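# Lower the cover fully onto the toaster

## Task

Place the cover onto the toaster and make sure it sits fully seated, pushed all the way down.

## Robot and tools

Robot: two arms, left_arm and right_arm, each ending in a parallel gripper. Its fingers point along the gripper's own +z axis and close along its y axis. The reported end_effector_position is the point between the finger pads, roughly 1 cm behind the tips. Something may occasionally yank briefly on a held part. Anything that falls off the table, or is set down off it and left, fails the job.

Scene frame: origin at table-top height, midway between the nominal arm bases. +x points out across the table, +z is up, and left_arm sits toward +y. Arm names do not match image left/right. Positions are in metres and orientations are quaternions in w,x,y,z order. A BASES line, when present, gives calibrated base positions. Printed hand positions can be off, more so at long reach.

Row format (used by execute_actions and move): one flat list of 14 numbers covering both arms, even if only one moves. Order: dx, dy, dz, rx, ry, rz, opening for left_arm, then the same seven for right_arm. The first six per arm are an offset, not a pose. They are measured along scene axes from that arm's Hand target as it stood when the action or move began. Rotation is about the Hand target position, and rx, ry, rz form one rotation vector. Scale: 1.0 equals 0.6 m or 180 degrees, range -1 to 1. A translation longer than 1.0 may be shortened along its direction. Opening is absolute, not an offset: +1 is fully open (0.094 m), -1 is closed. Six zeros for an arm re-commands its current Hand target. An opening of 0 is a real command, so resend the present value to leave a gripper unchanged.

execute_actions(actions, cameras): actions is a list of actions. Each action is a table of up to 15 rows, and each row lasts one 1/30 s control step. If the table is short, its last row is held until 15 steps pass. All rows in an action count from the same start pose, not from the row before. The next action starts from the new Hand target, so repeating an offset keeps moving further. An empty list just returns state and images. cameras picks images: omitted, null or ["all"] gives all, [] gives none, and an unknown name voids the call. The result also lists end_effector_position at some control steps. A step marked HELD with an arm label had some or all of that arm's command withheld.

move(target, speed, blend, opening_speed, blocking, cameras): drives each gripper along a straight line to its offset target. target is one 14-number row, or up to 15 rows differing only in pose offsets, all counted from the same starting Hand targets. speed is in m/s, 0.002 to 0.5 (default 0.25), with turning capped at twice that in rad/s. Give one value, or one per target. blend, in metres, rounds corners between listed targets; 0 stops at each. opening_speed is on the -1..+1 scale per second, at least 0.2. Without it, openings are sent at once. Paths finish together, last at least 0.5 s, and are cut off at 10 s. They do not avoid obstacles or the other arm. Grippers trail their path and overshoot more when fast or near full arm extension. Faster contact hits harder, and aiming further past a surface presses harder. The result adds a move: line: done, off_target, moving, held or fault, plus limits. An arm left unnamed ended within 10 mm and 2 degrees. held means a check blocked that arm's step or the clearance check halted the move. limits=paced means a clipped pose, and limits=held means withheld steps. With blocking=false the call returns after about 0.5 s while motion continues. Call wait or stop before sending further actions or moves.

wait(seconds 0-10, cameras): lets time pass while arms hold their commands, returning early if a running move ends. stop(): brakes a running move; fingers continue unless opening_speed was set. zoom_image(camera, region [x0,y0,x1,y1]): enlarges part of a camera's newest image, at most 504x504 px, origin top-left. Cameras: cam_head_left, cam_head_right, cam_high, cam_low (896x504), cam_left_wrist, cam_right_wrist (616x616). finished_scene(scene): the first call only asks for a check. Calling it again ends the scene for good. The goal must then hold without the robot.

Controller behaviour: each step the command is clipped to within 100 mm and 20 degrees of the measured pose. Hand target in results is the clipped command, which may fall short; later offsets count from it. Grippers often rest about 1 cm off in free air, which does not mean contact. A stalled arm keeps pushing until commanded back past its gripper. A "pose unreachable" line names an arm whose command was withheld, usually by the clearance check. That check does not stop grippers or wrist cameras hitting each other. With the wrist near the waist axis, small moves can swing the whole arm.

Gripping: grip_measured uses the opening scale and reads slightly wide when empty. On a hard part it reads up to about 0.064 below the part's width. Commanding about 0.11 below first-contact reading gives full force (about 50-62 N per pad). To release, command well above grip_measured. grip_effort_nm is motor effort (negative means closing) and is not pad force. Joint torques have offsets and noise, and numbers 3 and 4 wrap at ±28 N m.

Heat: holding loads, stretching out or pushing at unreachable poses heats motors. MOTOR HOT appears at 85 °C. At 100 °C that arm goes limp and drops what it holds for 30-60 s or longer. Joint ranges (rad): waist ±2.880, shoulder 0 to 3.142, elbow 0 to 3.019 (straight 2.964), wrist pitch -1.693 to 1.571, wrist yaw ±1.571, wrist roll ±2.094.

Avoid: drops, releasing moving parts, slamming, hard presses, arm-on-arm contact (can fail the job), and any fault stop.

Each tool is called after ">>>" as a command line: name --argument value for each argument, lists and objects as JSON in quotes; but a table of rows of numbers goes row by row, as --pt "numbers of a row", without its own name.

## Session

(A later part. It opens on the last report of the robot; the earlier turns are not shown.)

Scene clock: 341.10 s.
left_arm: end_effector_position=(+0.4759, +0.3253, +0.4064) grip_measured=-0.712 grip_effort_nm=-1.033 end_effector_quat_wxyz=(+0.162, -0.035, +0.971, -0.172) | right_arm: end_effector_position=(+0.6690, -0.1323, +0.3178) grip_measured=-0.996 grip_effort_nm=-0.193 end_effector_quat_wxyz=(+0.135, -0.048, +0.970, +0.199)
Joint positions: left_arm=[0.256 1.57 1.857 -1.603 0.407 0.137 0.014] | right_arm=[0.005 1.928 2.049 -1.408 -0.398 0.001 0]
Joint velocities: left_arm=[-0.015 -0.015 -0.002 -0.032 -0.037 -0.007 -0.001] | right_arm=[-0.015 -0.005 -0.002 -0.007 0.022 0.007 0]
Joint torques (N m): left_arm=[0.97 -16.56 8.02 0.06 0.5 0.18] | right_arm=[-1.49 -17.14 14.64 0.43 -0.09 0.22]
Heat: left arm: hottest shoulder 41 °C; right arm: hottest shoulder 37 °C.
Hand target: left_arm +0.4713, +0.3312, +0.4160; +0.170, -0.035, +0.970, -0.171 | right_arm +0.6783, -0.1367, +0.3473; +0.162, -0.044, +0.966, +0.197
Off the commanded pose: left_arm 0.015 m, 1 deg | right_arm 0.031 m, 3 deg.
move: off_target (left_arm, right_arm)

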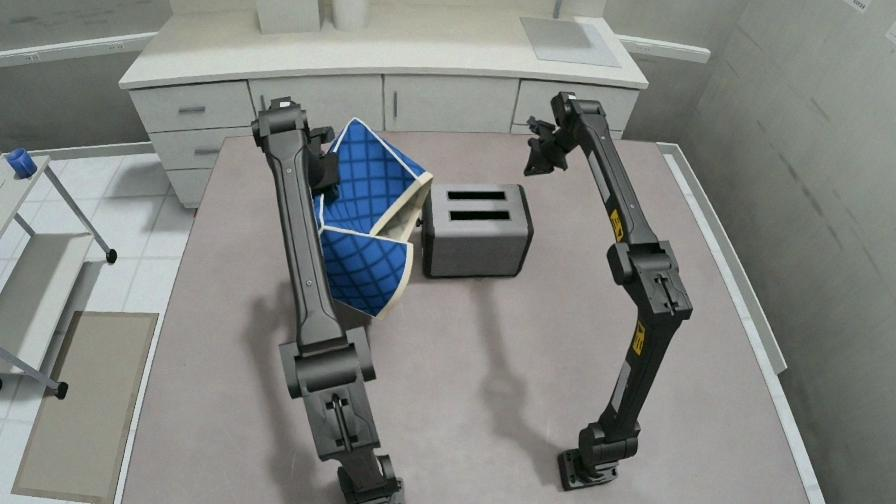

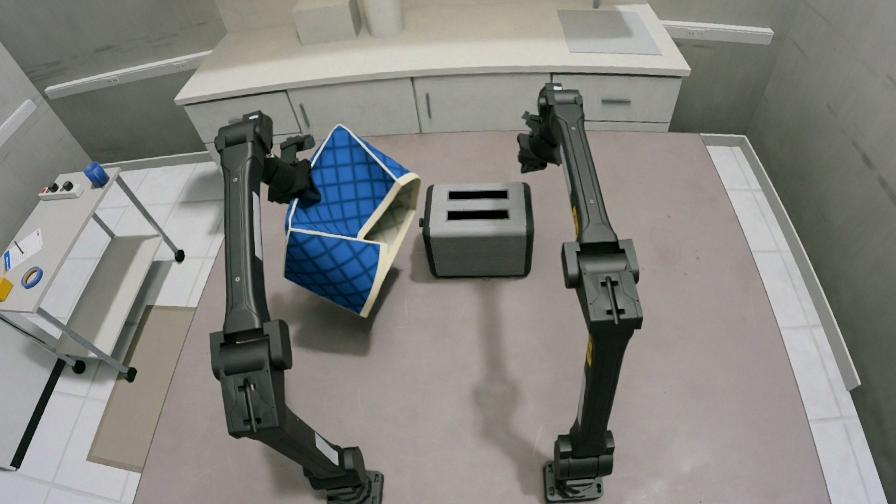

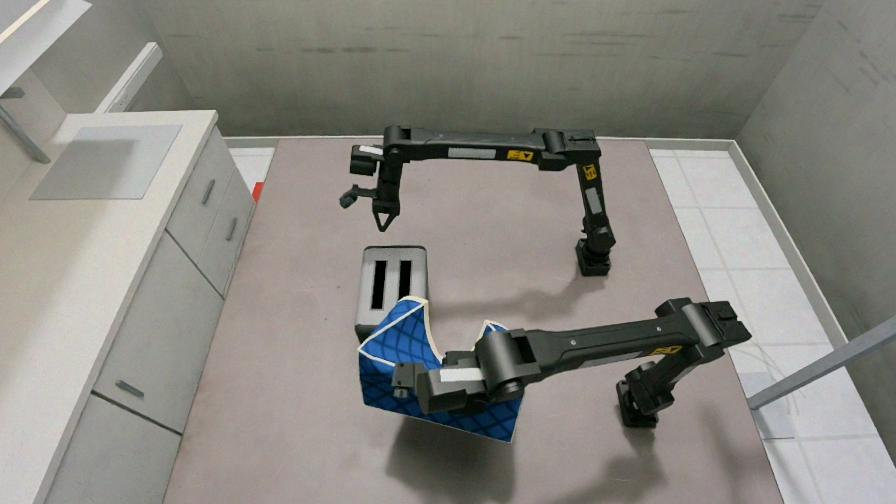

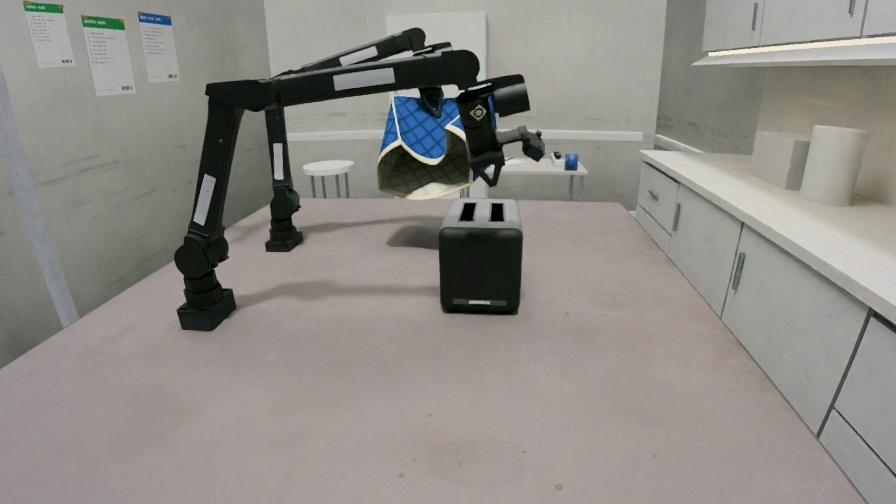

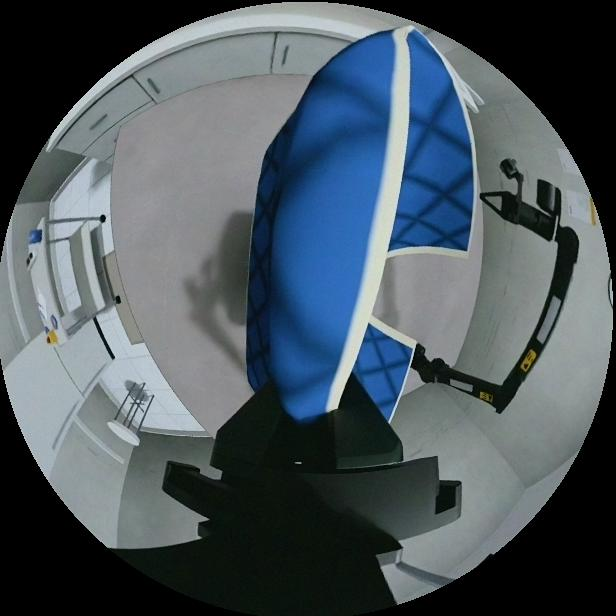

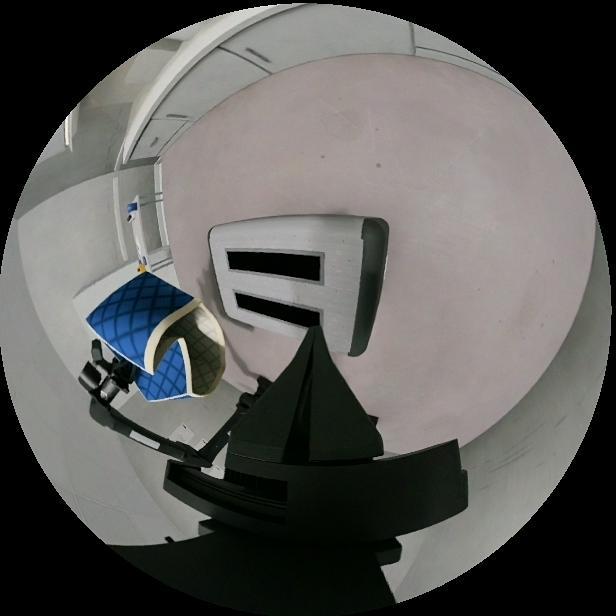

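>>> move --pt "0 -0.3 0.02 0.3 0 0 -1 0 0 0 0 0 0 -1" --cameras '["cam_head_right","cam_low","cam_high","cam_left_wrist"]'

Scene clock: 349.80 s.
left_arm: end_effector_position=(+0.4635, +0.1592, +0.4061) grip_measured=-0.713 grip_effort_nm=-1.028 end_effector_quat_wxyz=(+0.164, +0.056, +0.942, +0.288) | right_arm: end_effector_position=(+0.6690, -0.1323, +0.3178) grip_measured=-0.996 grip_effort_nm=-0.203 end_effector_quat_wxyz=(+0.135, -0.048, +0.970, +0.199)
Joint positions: left_arm=[-0.409 1.603 1.849 -1.679 -0.664 -0.237 0.013] | right_arm=[0.005 1.928 2.049 -1.408 -0.398 0.001 0]
Joint velocities: left_arm=[-0.005 -0.005 -0.002 -0.002 0.022 0.037 -0.001] | right_arm=[0.005 -0.005 -0.007 0.002 -0.066 0.037 0]
Joint torques (N m): left_arm=[-0.62 -14.74 10.85 -0.2 -0.57 -0.08] | right_arm=[-1.55 -17.14 14.63 0.39 -0.09 0.23]
Heat: left arm: hottest shoulder 40 °C; right arm: hottest shoulder 36 °C.
Hand target: left_arm +0.4696, +0.1528, +0.4225; +0.167, +0.046, +0.942, +0.288 | right_arm +0.6783, -0.1367, +0.3473; +0.162, -0.044, +0.966, +0.197
Off the commanded pose: left_arm 0.024 m, 1 deg | right_arm 0.031 m, 3 deg.
joint sent to its limit (left arm) — joint 4 (wrist pitch), lower limit. The joint targets are off in position, not in orientation.
move: off_target (left_arm, right_arm)
Images, in order (width x height): cam_head_right 896x504, cam_high 896x504, cam_low 896x504, cam_left_wrist 616x616.

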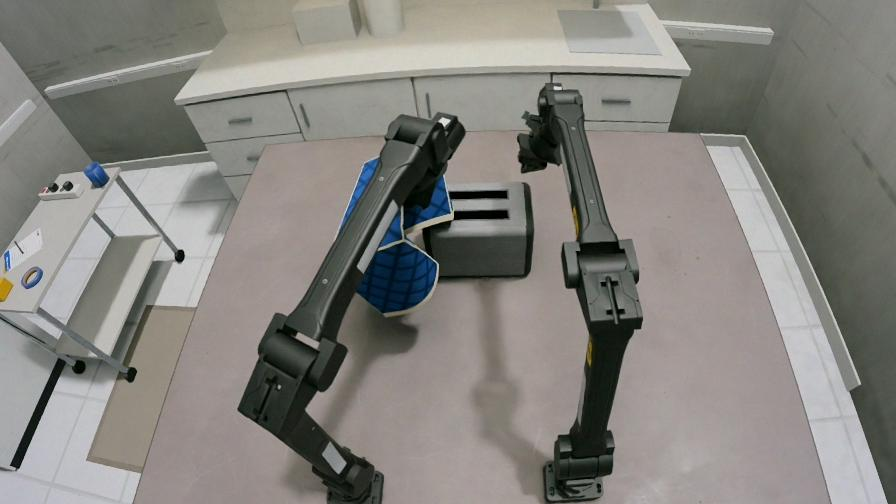

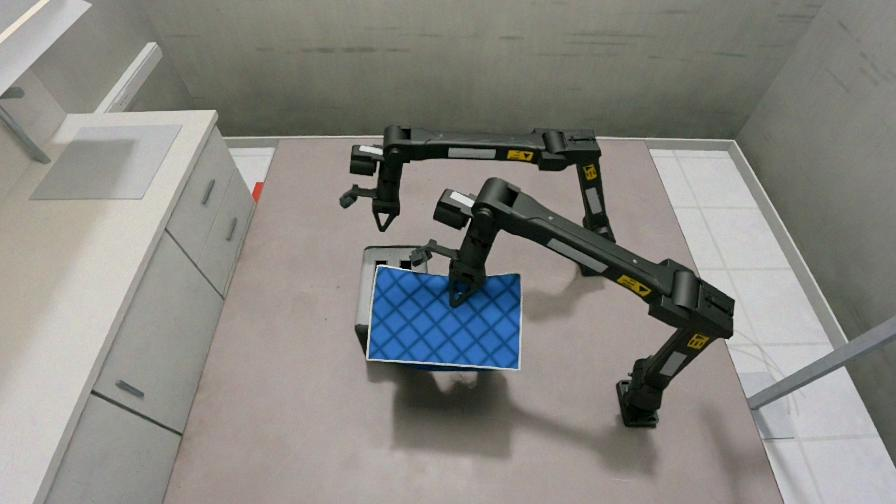

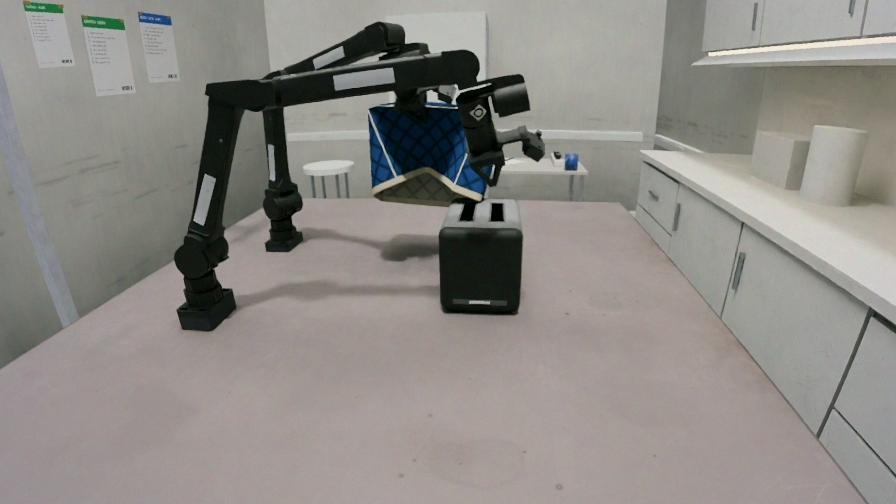

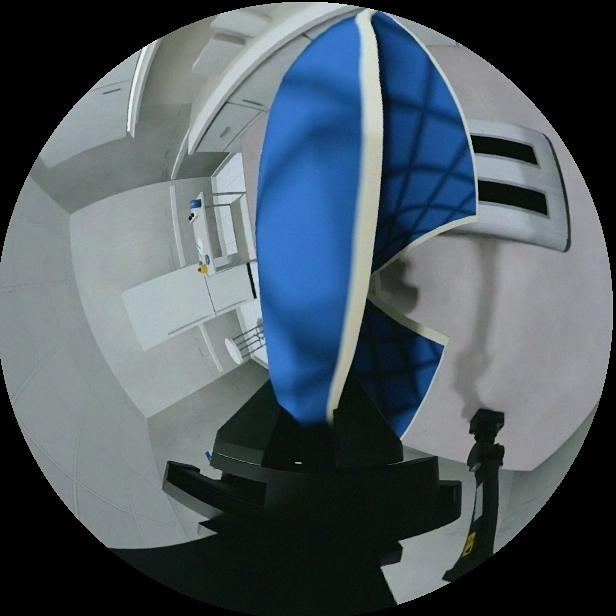

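>>> move --pt "-0.05 0 0.0 0 0 -0.25 -1 0 0 0 0 0 0 -1" --pt "-0.1 0 0.0 0 0 -0.5 -1 0 0 0 0 0 0 -1" --cameras '["cam_head_right","cam_low","cam_high"]'

Scene clock: 357.70 s.
left_arm: end_effector_position=(+0.4125, +0.1462, +0.4072) grip_measured=-0.713 grip_effort_nm=-1.028 end_effector_quat_wxyz=(+0.310, +0.703, +0.636, +0.074) | right_arm: end_effector_position=(+0.6690, -0.1323, +0.3178) grip_measured=-0.996 grip_effort_nm=-0.198 end_effector_quat_wxyz=(+0.135, -0.048, +0.970, +0.199)
Joint positions: left_arm=[-0.15 1.218 1.436 -1.191 0.27 1.441 0.013] | right_arm=[0.005 1.928 2.049 -1.408 -0.398 0.001 0]
Joint velocities: left_arm=[-0.005 -0.005 -0.017 0.002 0.022 -0.007 0.001] | right_arm=[-0.005 -0.024 -0.012 0.002 0.007 0.007 0]
Joint torques (N m): left_arm=[0.85 -11.63 9.05 0.28 0.45 0.11] | right_arm=[-1.38 -17.08 14.58 0.4 -0.09 0.23]
Heat: left arm: hottest shoulder 39 °C; right arm: hottest shoulder 36 °C.
Hand target: left_arm +0.4092, +0.1522, +0.4234; +0.321, +0.700, +0.632, +0.083 | right_arm +0.6783, -0.1367, +0.3473; +0.162, -0.044, +0.966, +0.197
Off the commanded pose: left_arm 0.017 m, 2 deg | right_arm 0.031 m, 3 deg.
move: off_target (left_arm, right_arm)
Images, in order (width x height): cam_head_right 896x504, cam_high 896x504, cam_low 896x504.

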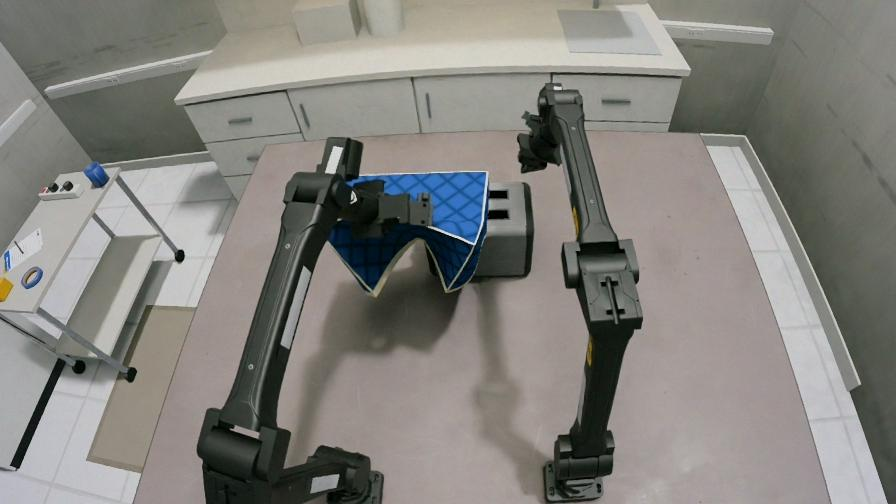

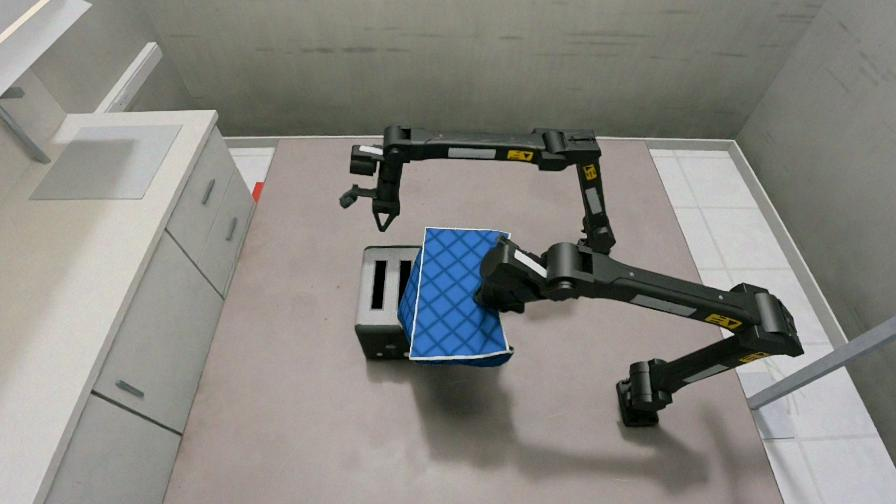

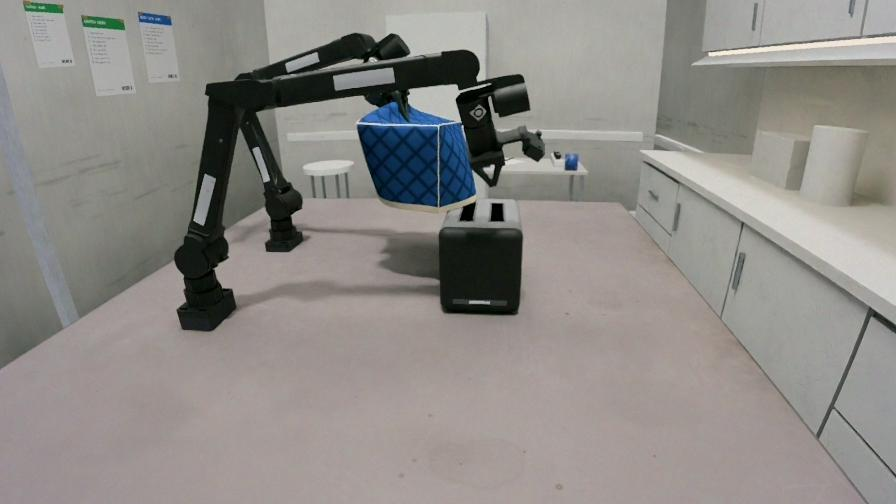

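>>> move --pt "-0.13 -0.18 0.0 0 0 0 -1 0 0 0 0 0 0 -1" --pt "-0.13 -0.18 -0.36 0 0 0 -1 0 0 0 0 0 0 -1" --cameras '["cam_head_right","cam_low","cam_high"]'

Scene clock: 363.17 s.
left_arm: end_effector_position=(+0.3260, +0.0540, +0.2019) grip_measured=-0.713 grip_effort_nm=-1.033 end_effector_quat_wxyz=(+0.310, +0.704, +0.634, +0.081) | right_arm: end_effector_position=(+0.6690, -0.1323, +0.3178) grip_measured=-0.996 grip_effort_nm=-0.198 end_effector_quat_wxyz=(+0.135, -0.048, +0.970, +0.199)
Joint positions: left_arm=[-0.492 1.083 0.783 -0.62 0.058 1.169 0.013] | right_arm=[0.005 1.928 2.049 -1.408 -0.398 0.001 0]
Joint velocities: left_arm=[-0.005 0.005 0.002 0.002 0.037 0.051 0.001] | right_arm=[0.005 0.005 0.007 0.007 0.022 0.066 0]
Joint torques (N m): left_arm=[-0.56 -6.3 8.18 1.65 0.07 -0.09] | right_arm=[-1.55 -17.08 14.61 0.39 -0.08 0.23]
Heat: left arm: hottest shoulder 38 °C; right arm: hottest elbow 37 °C.
Hand target: left_arm +0.3313, +0.0490, +0.2046; +0.319, +0.701, +0.633, +0.082 | right_arm +0.6783, -0.1367, +0.3473; +0.162, -0.044, +0.966, +0.197
Off the commanded pose: left_arm 0.012 m, 1 deg | right_arm 0.031 m, 3 deg.
move: off_target (left_arm, right_arm)
Images, in order (width x height): cam_head_right 896x504, cam_high 896x504, cam_low 896x504.

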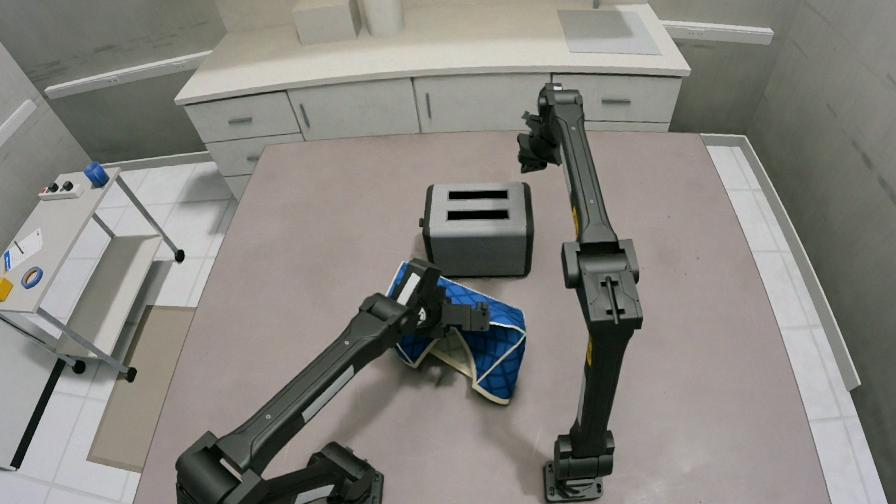

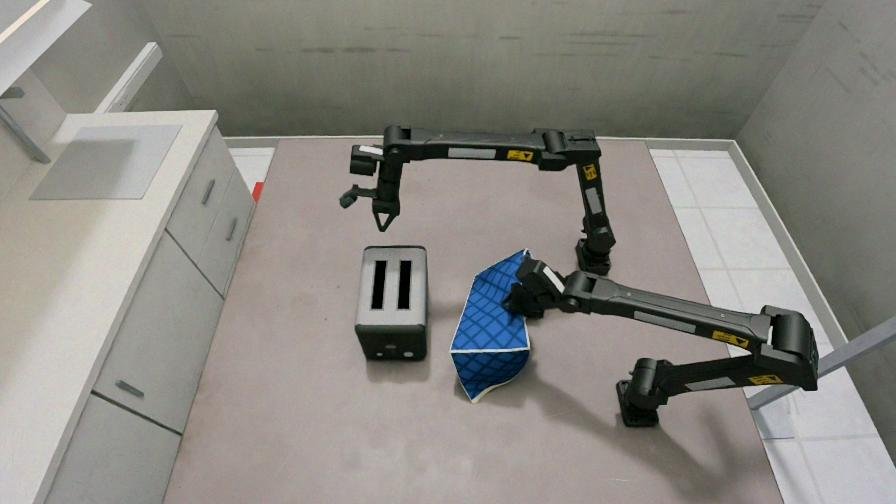

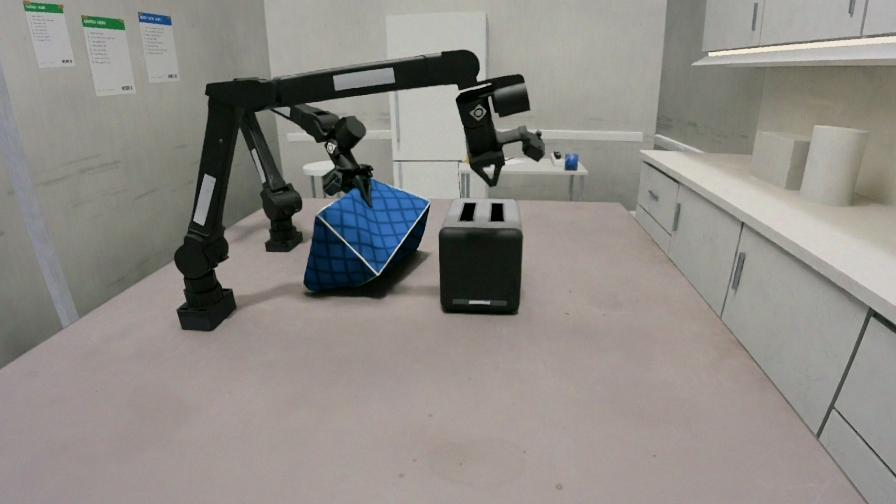

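>>> move --pt "0.05 0.05 0.15 0 0 0 -1 0 0 0 0 0 0 -1" --cameras '["cam_head_right","cam_low"]'

Scene clock: 367.97 s.
left_arm: end_effector_position=(+0.3456, +0.0772, +0.2664) grip_measured=-0.713 grip_effort_nm=-1.023 end_effector_quat_wxyz=(+0.298, +0.707, +0.638, +0.070) | right_arm: end_effector_position=(+0.6690, -0.1323, +0.3178) grip_measured=-0.996 grip_effort_nm=-0.188 end_effector_quat_wxyz=(+0.135, -0.048, +0.970, +0.199)
Joint positions: left_arm=[-0.395 1.083 0.969 -0.844 0.125 1.243 0.013] | right_arm=[0.005 1.928 2.049 -1.408 -0.398 0.001 0]
Joint velocities: left_arm=[0.005 0.005 -0.007 -0.012 -0.022 0.051 0] | right_arm=[-0.005 0.015 0.007 0.007 0.022 -0.022 0]
Joint torques (N m): left_arm=[0.91 -7.65 12.05 0.59 0.31 0.08] | right_arm=[-1.55 -17.2 14.6 0.4 -0.09 0.23]
Heat: left arm: hottest elbow 38 °C; right arm: hottest elbow 37 °C.
Hand target: left_arm +0.3609, +0.0772, +0.2953; +0.319, +0.701, +0.632, +0.082 | right_arm +0.6783, -0.1367, +0.3473; +0.162, -0.044, +0.966, +0.197
Off the commanded pose: left_arm 0.032 m, 3 deg | right_arm 0.031 m, 3 deg.
move: off_target (left_arm, right_arm)
Images, in order (width x height): cam_head_right 896x504, cam_low 896x504.

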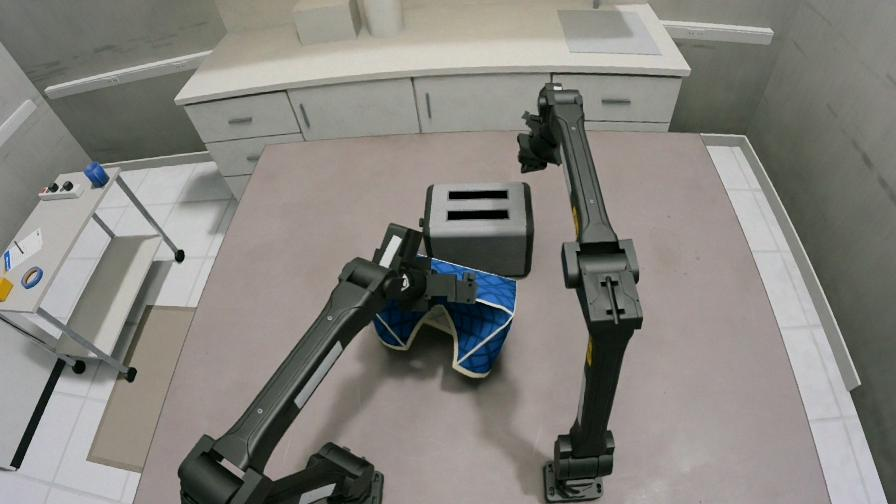

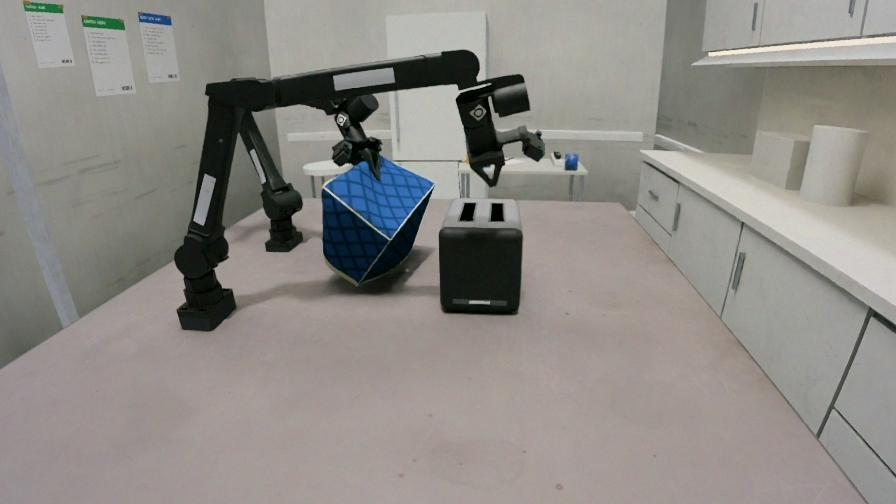

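>>> move --pt "-0.02 0 0.12 0 -0.22 0 -1 0 0 0 0 0 0 -1" --cameras '["cam_head_right","cam_low"]'

Scene clock: 373.80 s.
left_arm: end_effector_position=(+0.3519, +0.0809, +0.3447) grip_measured=-0.713 grip_effort_nm=-1.018 end_effector_quat_wxyz=(+0.494, +0.644, +0.499, +0.303) | right_arm: end_effector_position=(+0.6690, -0.1323, +0.3178) grip_measured=-0.996 grip_effort_nm=-0.203 end_effector_quat_wxyz=(+0.135, -0.048, +0.970, +0.199)
Joint positions: left_arm=[-0.472 0.835 0.718 -0.218 -0.1 1.426 0.013] | right_arm=[0.005 1.928 2.049 -1.408 -0.398 0.001 0]
Joint velocities: left_arm=[-0.015 -0.005 -0.002 0.002 0.007 0.037 0] | right_arm=[0.005 -0.015 -0.012 0.002 0.007 -0.007 0]
Joint torques (N m): left_arm=[-1.49 -6.59 9.06 2.25 -0.11 0.11] | right_arm=[-1.44 -17.2 14.58 0.38 -0.08 0.22]
Heat: left arm: hottest elbow 38 °C; right arm: hottest elbow 38 °C.
Hand target: left_arm +0.3489, +0.0760, +0.3663; +0.516, +0.635, +0.482, +0.314 | right_arm +0.6783, -0.1367, +0.3473; +0.162, -0.044, +0.966, +0.197
Off the commanded pose: left_arm 0.023 m, 3 deg | right_arm 0.031 m, 3 deg.
move: off_target (left_arm, right_arm)
Images, in order (width x height): cam_head_right 896x504, cam_low 896x504.

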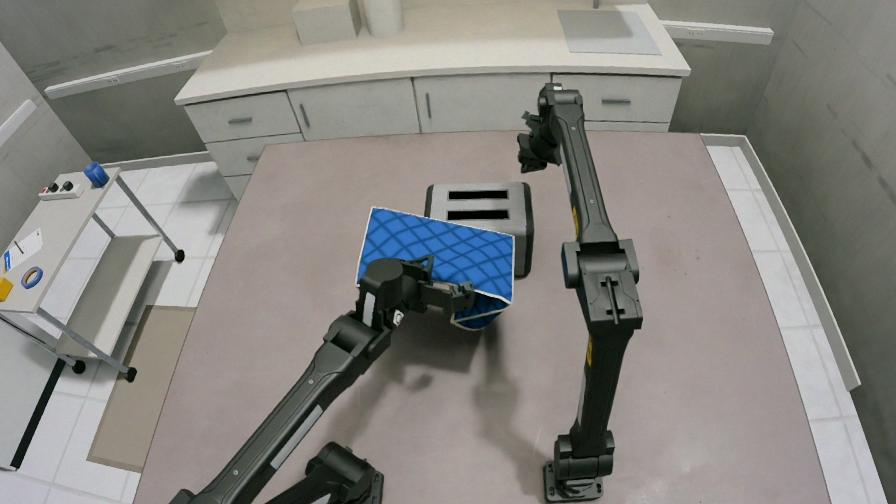

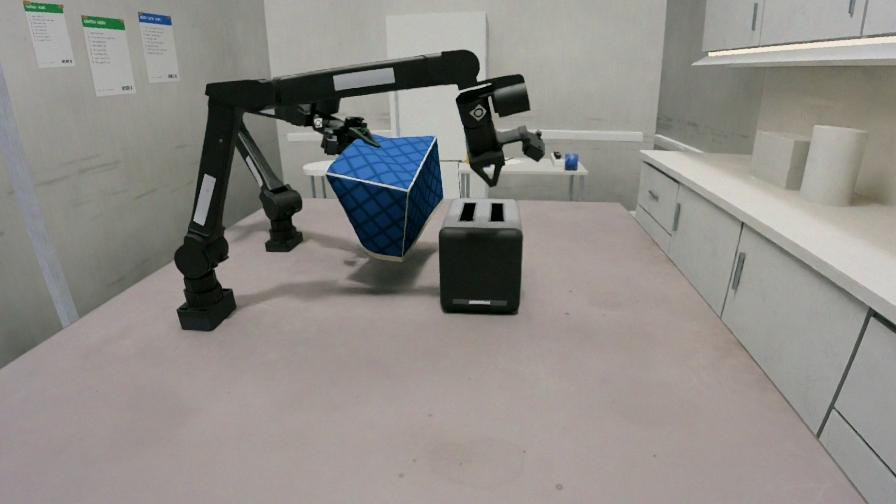

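>>> move --pt "-0.08 0 0.0 0 0 0.06 -1 0 0 0 0 0 0 -1" --pt "-0.08 0 -0.27 0 0 0.06 -1 0 0 0 0 0 0 -1" --cameras '["cam_head_right","cam_low"]' --speed 0.2

Scene clock: 379.50 s.
left_arm: end_effector_position=(+0.3005, +0.0841, +0.2015) grip_measured=-0.713 grip_effort_nm=-1.028 end_effector_quat_wxyz=(+0.478, +0.587, +0.545, +0.361) | right_arm: end_effector_position=(+0.6690, -0.1323, +0.3178) grip_measured=-0.996 grip_effort_nm=-0.203 end_effector_quat_wxyz=(+0.135, -0.048, +0.970, +0.199)
Joint positions: left_arm=[-0.693 0.898 0.32 0.252 -0.49 1.312 0.013] | right_arm=[0.005 1.928 2.049 -1.408 -0.398 0.001 0]
Joint velocities: left_arm=[-0.005 -0.005 -0.002 -0.007 0.022 -0.007 -0.001] | right_arm=[-0.015 -0.015 -0.007 -0.007 -0.066 -0.022 -0.001]
Joint torques (N m): left_arm=[-1.38 -2.2 7.51 2 -0.18 0.01] | right_arm=[-1.55 -16.97 14.6 0.4 -0.08 0.22]
Heat: left arm: hottest elbow 39 °C; right arm: hottest elbow 38 °C.
Hand target: left_arm +0.3017, +0.0785, +0.2041; +0.484, +0.586, +0.540, +0.361 | right_arm +0.6783, -0.1367, +0.3473; +0.162, -0.044, +0.966, +0.197
Off the commanded pose: left_arm 0.009 m, 1 deg | right_arm 0.031 m, 3 deg.
move: off_target (right_arm)
Images, in order (width x height): cam_head_right 896x504, cam_low 896x504.

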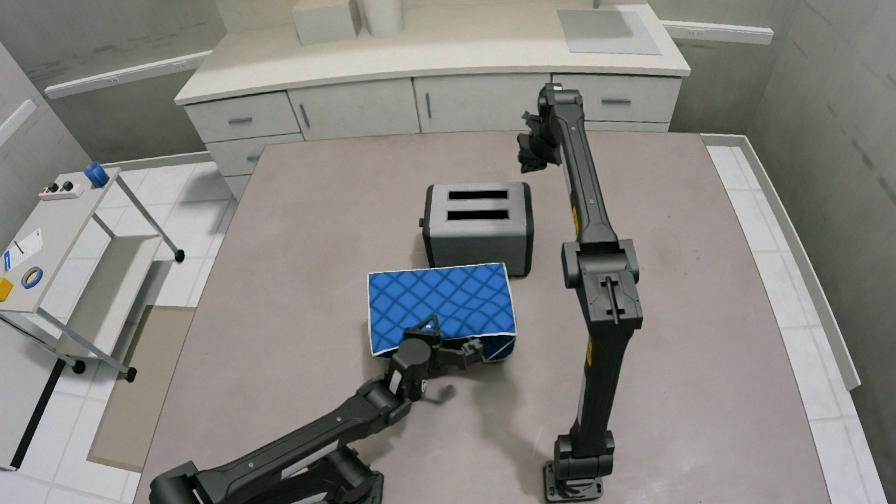

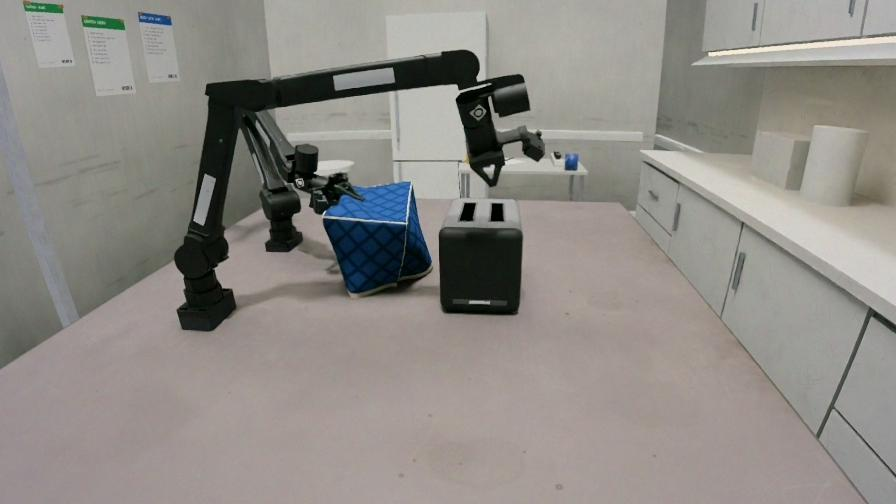

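>>> move --target '[0,0,-0.03,0,0,0,0.2,0,0,0,0,0,0,-1]' --cameras '[]' --opening_speed 1

>>> move --pt "-0.08 0.05 0.08 0 0 0 0.2 -0.2 -0.1 0.1 0 0 0 0.6" --pt "-0.05 0.2 0.35 0 0 0 0.2 -0.3 -0.15 0.1 0 0 0 0.6" --cameras '["cam_head_right","cam_low","cam_high"]'

Scene clock: 384.77 s.
left_arm: end_effector_position=(+0.3007, +0.0839, +0.1851) grip_measured=+0.197 grip_effort_nm=0.120 end_effector_quat_wxyz=(+0.480, +0.586, +0.544, +0.361) | right_arm: end_effector_position=(+0.6690, -0.1323, +0.3178) grip_measured=-0.996 grip_effort_nm=-0.198 end_effector_quat_wxyz=(+0.135, -0.048, +0.970, +0.199)
Joint positions: left_arm=[-0.693 0.955 0.29 0.343 -0.49 1.312 0.056] | right_arm=[0.005 1.928 2.049 -1.408 -0.398 0.001 0]
Joint velocities: left_arm=[-0.024 -0.005 -0.002 0.002 0.037 -0.066 -0.001] | right_arm=[-0.015 -0.005 0.012 -0.017 -0.022 0.051 0]
Joint torques (N m): left_arm=[-0.67 -2.49 7.04 2.03 -0.15 0.01] | right_arm=[-1.49 -17.14 14.6 0.4 -0.08 0.22]
Heat: left arm: hottest elbow 38 °C; right arm: hottest elbow 38 °C.
Hand target: left_arm +0.3017, +0.0788, +0.1863; +0.484, +0.586, +0.540, +0.361 | right_arm +0.6783, -0.1367, +0.3473; +0.162, -0.044, +0.966, +0.197
Off the commanded pose: left_arm 0.006 m, 1 deg | right_arm 0.031 m, 3 deg.
move: off_target (right_arm)
No camera images: "cameras" was empty.

Scene clock: 387.07 s.
left_arm: end_effector_position=(+0.2681, +0.1901, +0.3696) grip_measured=+0.198 grip_effort_nm=0.115 end_effector_quat_wxyz=(+0.478, +0.593, +0.545, +0.350) | right_arm: end_effector_position=(+0.5056, -0.2241, +0.4083) grip_measured=+0.598 grip_effort_nm=0.125 end_effector_quat_wxyz=(+0.160, -0.042, +0.967, +0.193)
Joint positions: left_arm=[-0.25 0.431 0.64 -0.513 -0.047 1.445 0.056] | right_arm=[-0.18 1.486 1.705 -1.526 -0.44 -0.171 0.075]
Joint velocities: left_arm=[0.015 -0.005 -0.002 0.002 -0.095 0.037 0] | right_arm=[-0.015 -0.005 0.002 -0.007 0.007 0.037 0]
Joint torques (N m): left_arm=[1.08 1.55 11.89 0.91 0.16 0.08] | right_arm=[-1.79 -11.63 8.4 0.34 -0.48 -0.09]
Heat: left arm: hottest elbow 38 °C; right arm: hottest elbow 38 °C.
Hand target: left_arm +0.2709, +0.1938, +0.3966; +0.485, +0.586, +0.540, +0.361 | right_arm +0.4996, -0.2276, +0.4097; +0.161, -0.044, +0.967, +0.194
Off the commanded pose: left_arm 0.028 m, 2 deg | right_arm 0.008 m, 0 deg.
move: off_target (left_arm)
Images, in order (width x height): cam_head_right 896x504, cam_high 896x504, cam_low 896x504.

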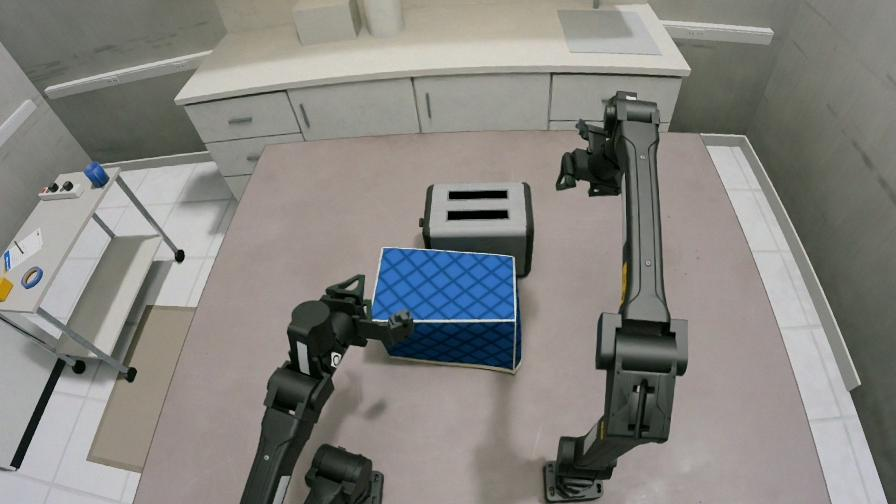

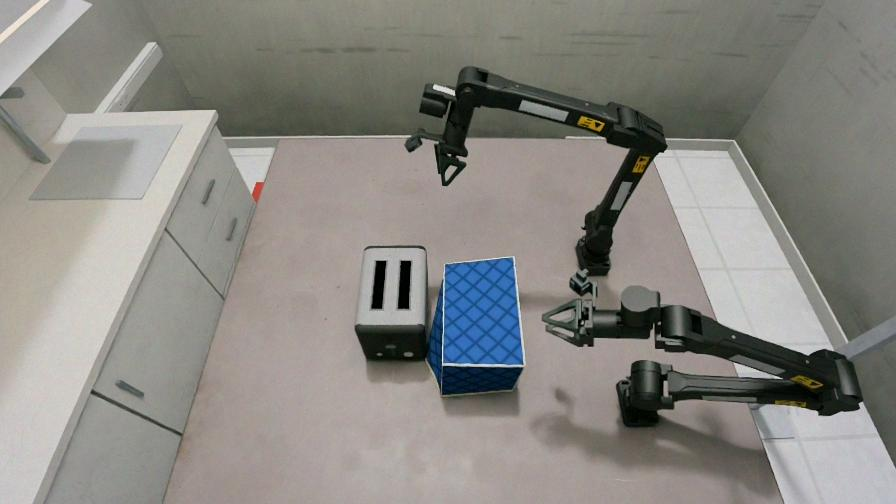

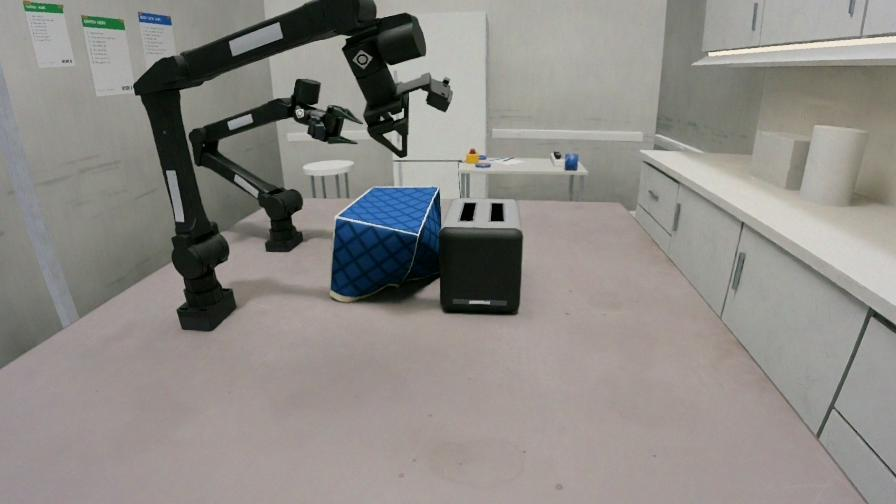

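>>> move --target '[0.257,-0.01,0,-0.425,0.355,0.337,0.6,-0.124,0.196,-0.04,0,0,0,0.6]'

Scene clock: 399.43 s.
left_arm: end_effector_position=(+0.4132, +0.1845, +0.3841) grip_measured=+0.598 grip_effort_nm=0.100 end_effector_quat_wxyz=(+0.159, -0.032, +0.972, -0.168) | right_arm: end_effector_position=(+0.4295, -0.1135, +0.3849) grip_measured=+0.598 grip_effort_nm=0.115 end_effector_quat_wxyz=(+0.155, -0.044, +0.967, +0.198)
Joint positions: left_arm=[-0.054 1.331 1.539 -1.42 0.304 -0.17 0.075] | right_arm=[0.084 1.259 1.415 -1.368 -0.367 0.097 0.075]
Joint velocities: left_arm=[-0.005 0.005 -0.002 0.017 -0.007 0.007 0] | right_arm=[-0.005 -0.005 0.002 -0.007 0.037 0.022 0]
Joint torques (N m): left_arm=[0.97 -10.46 11.22 0.2 0.33 -0.03] | right_arm=[-0.09 -8.82 8.59 1.06 -0.02 0.23]
Heat: left arm: hottest elbow 40 °C; right arm: hottest shoulder 36 °C.
Hand target: left_arm +0.4241, +0.1896, +0.3998; +0.171, -0.041, +0.970, -0.170 | right_arm +0.4244, -0.1099, +0.3884; +0.162, -0.044, +0.966, +0.198
Off the commanded pose: left_arm 0.018 m, 1 deg | right_arm 0.006 m, 1 deg.
move: off_target (left_arm)

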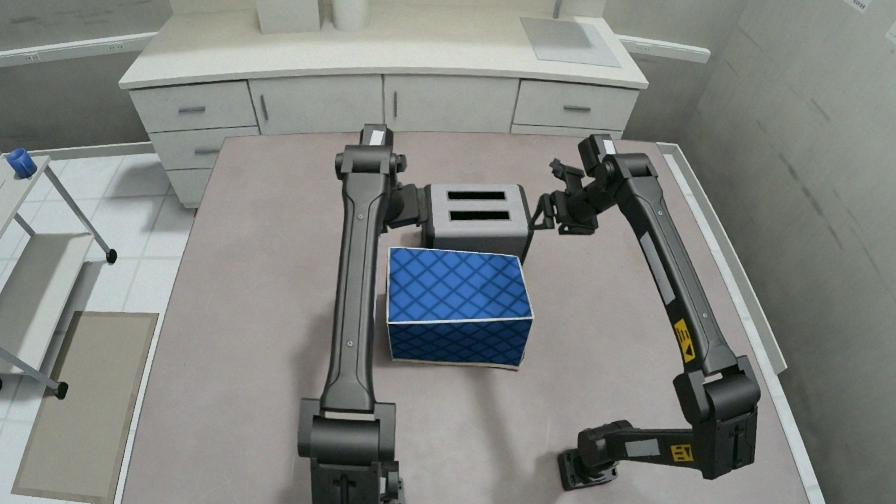

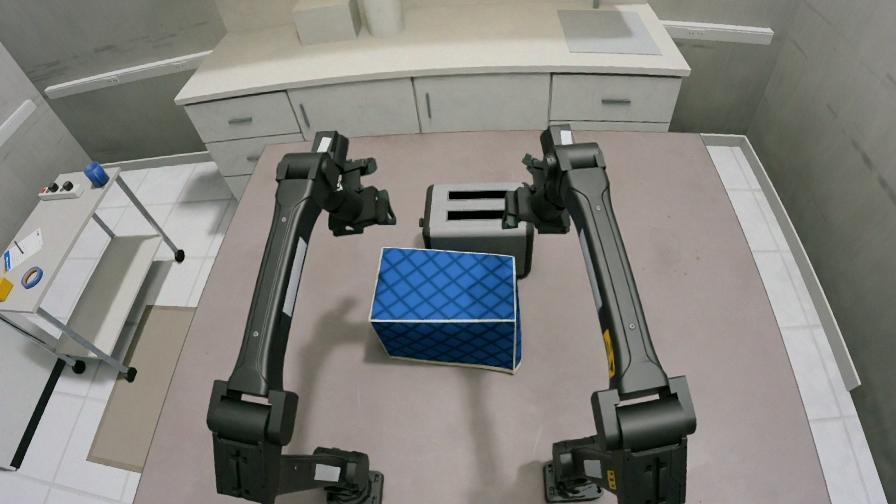

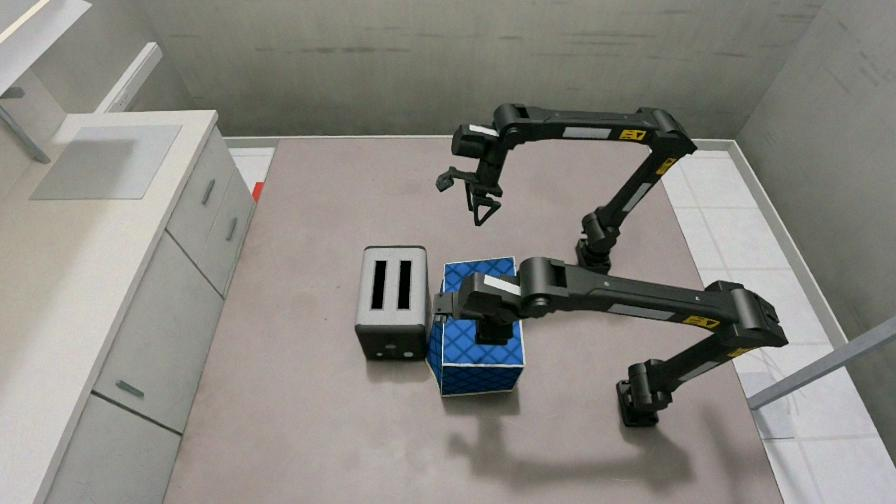

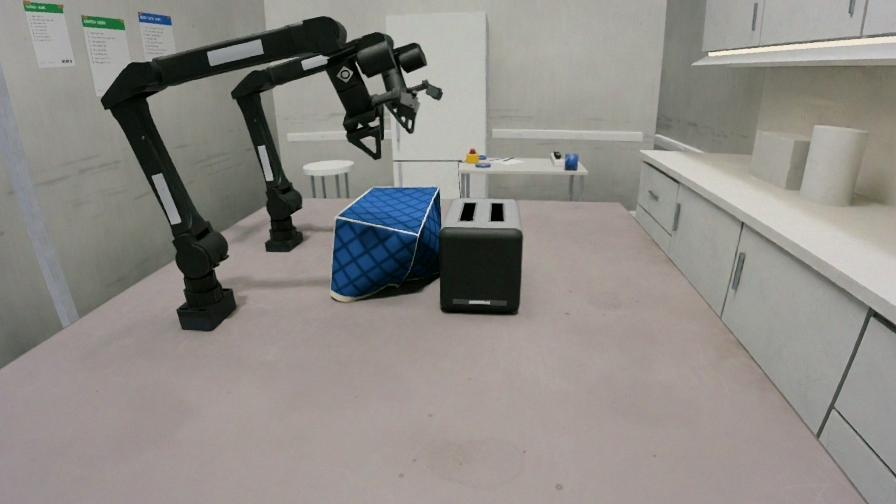

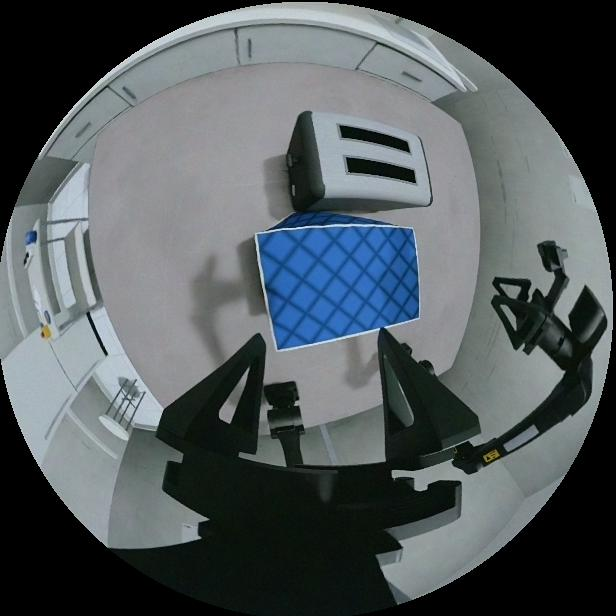

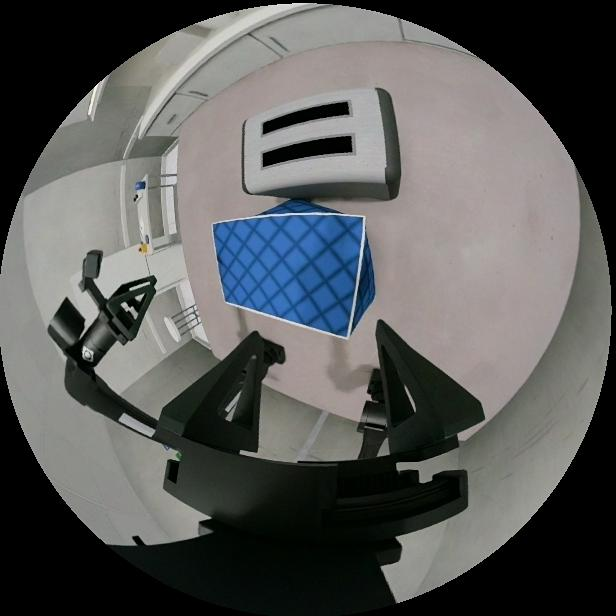

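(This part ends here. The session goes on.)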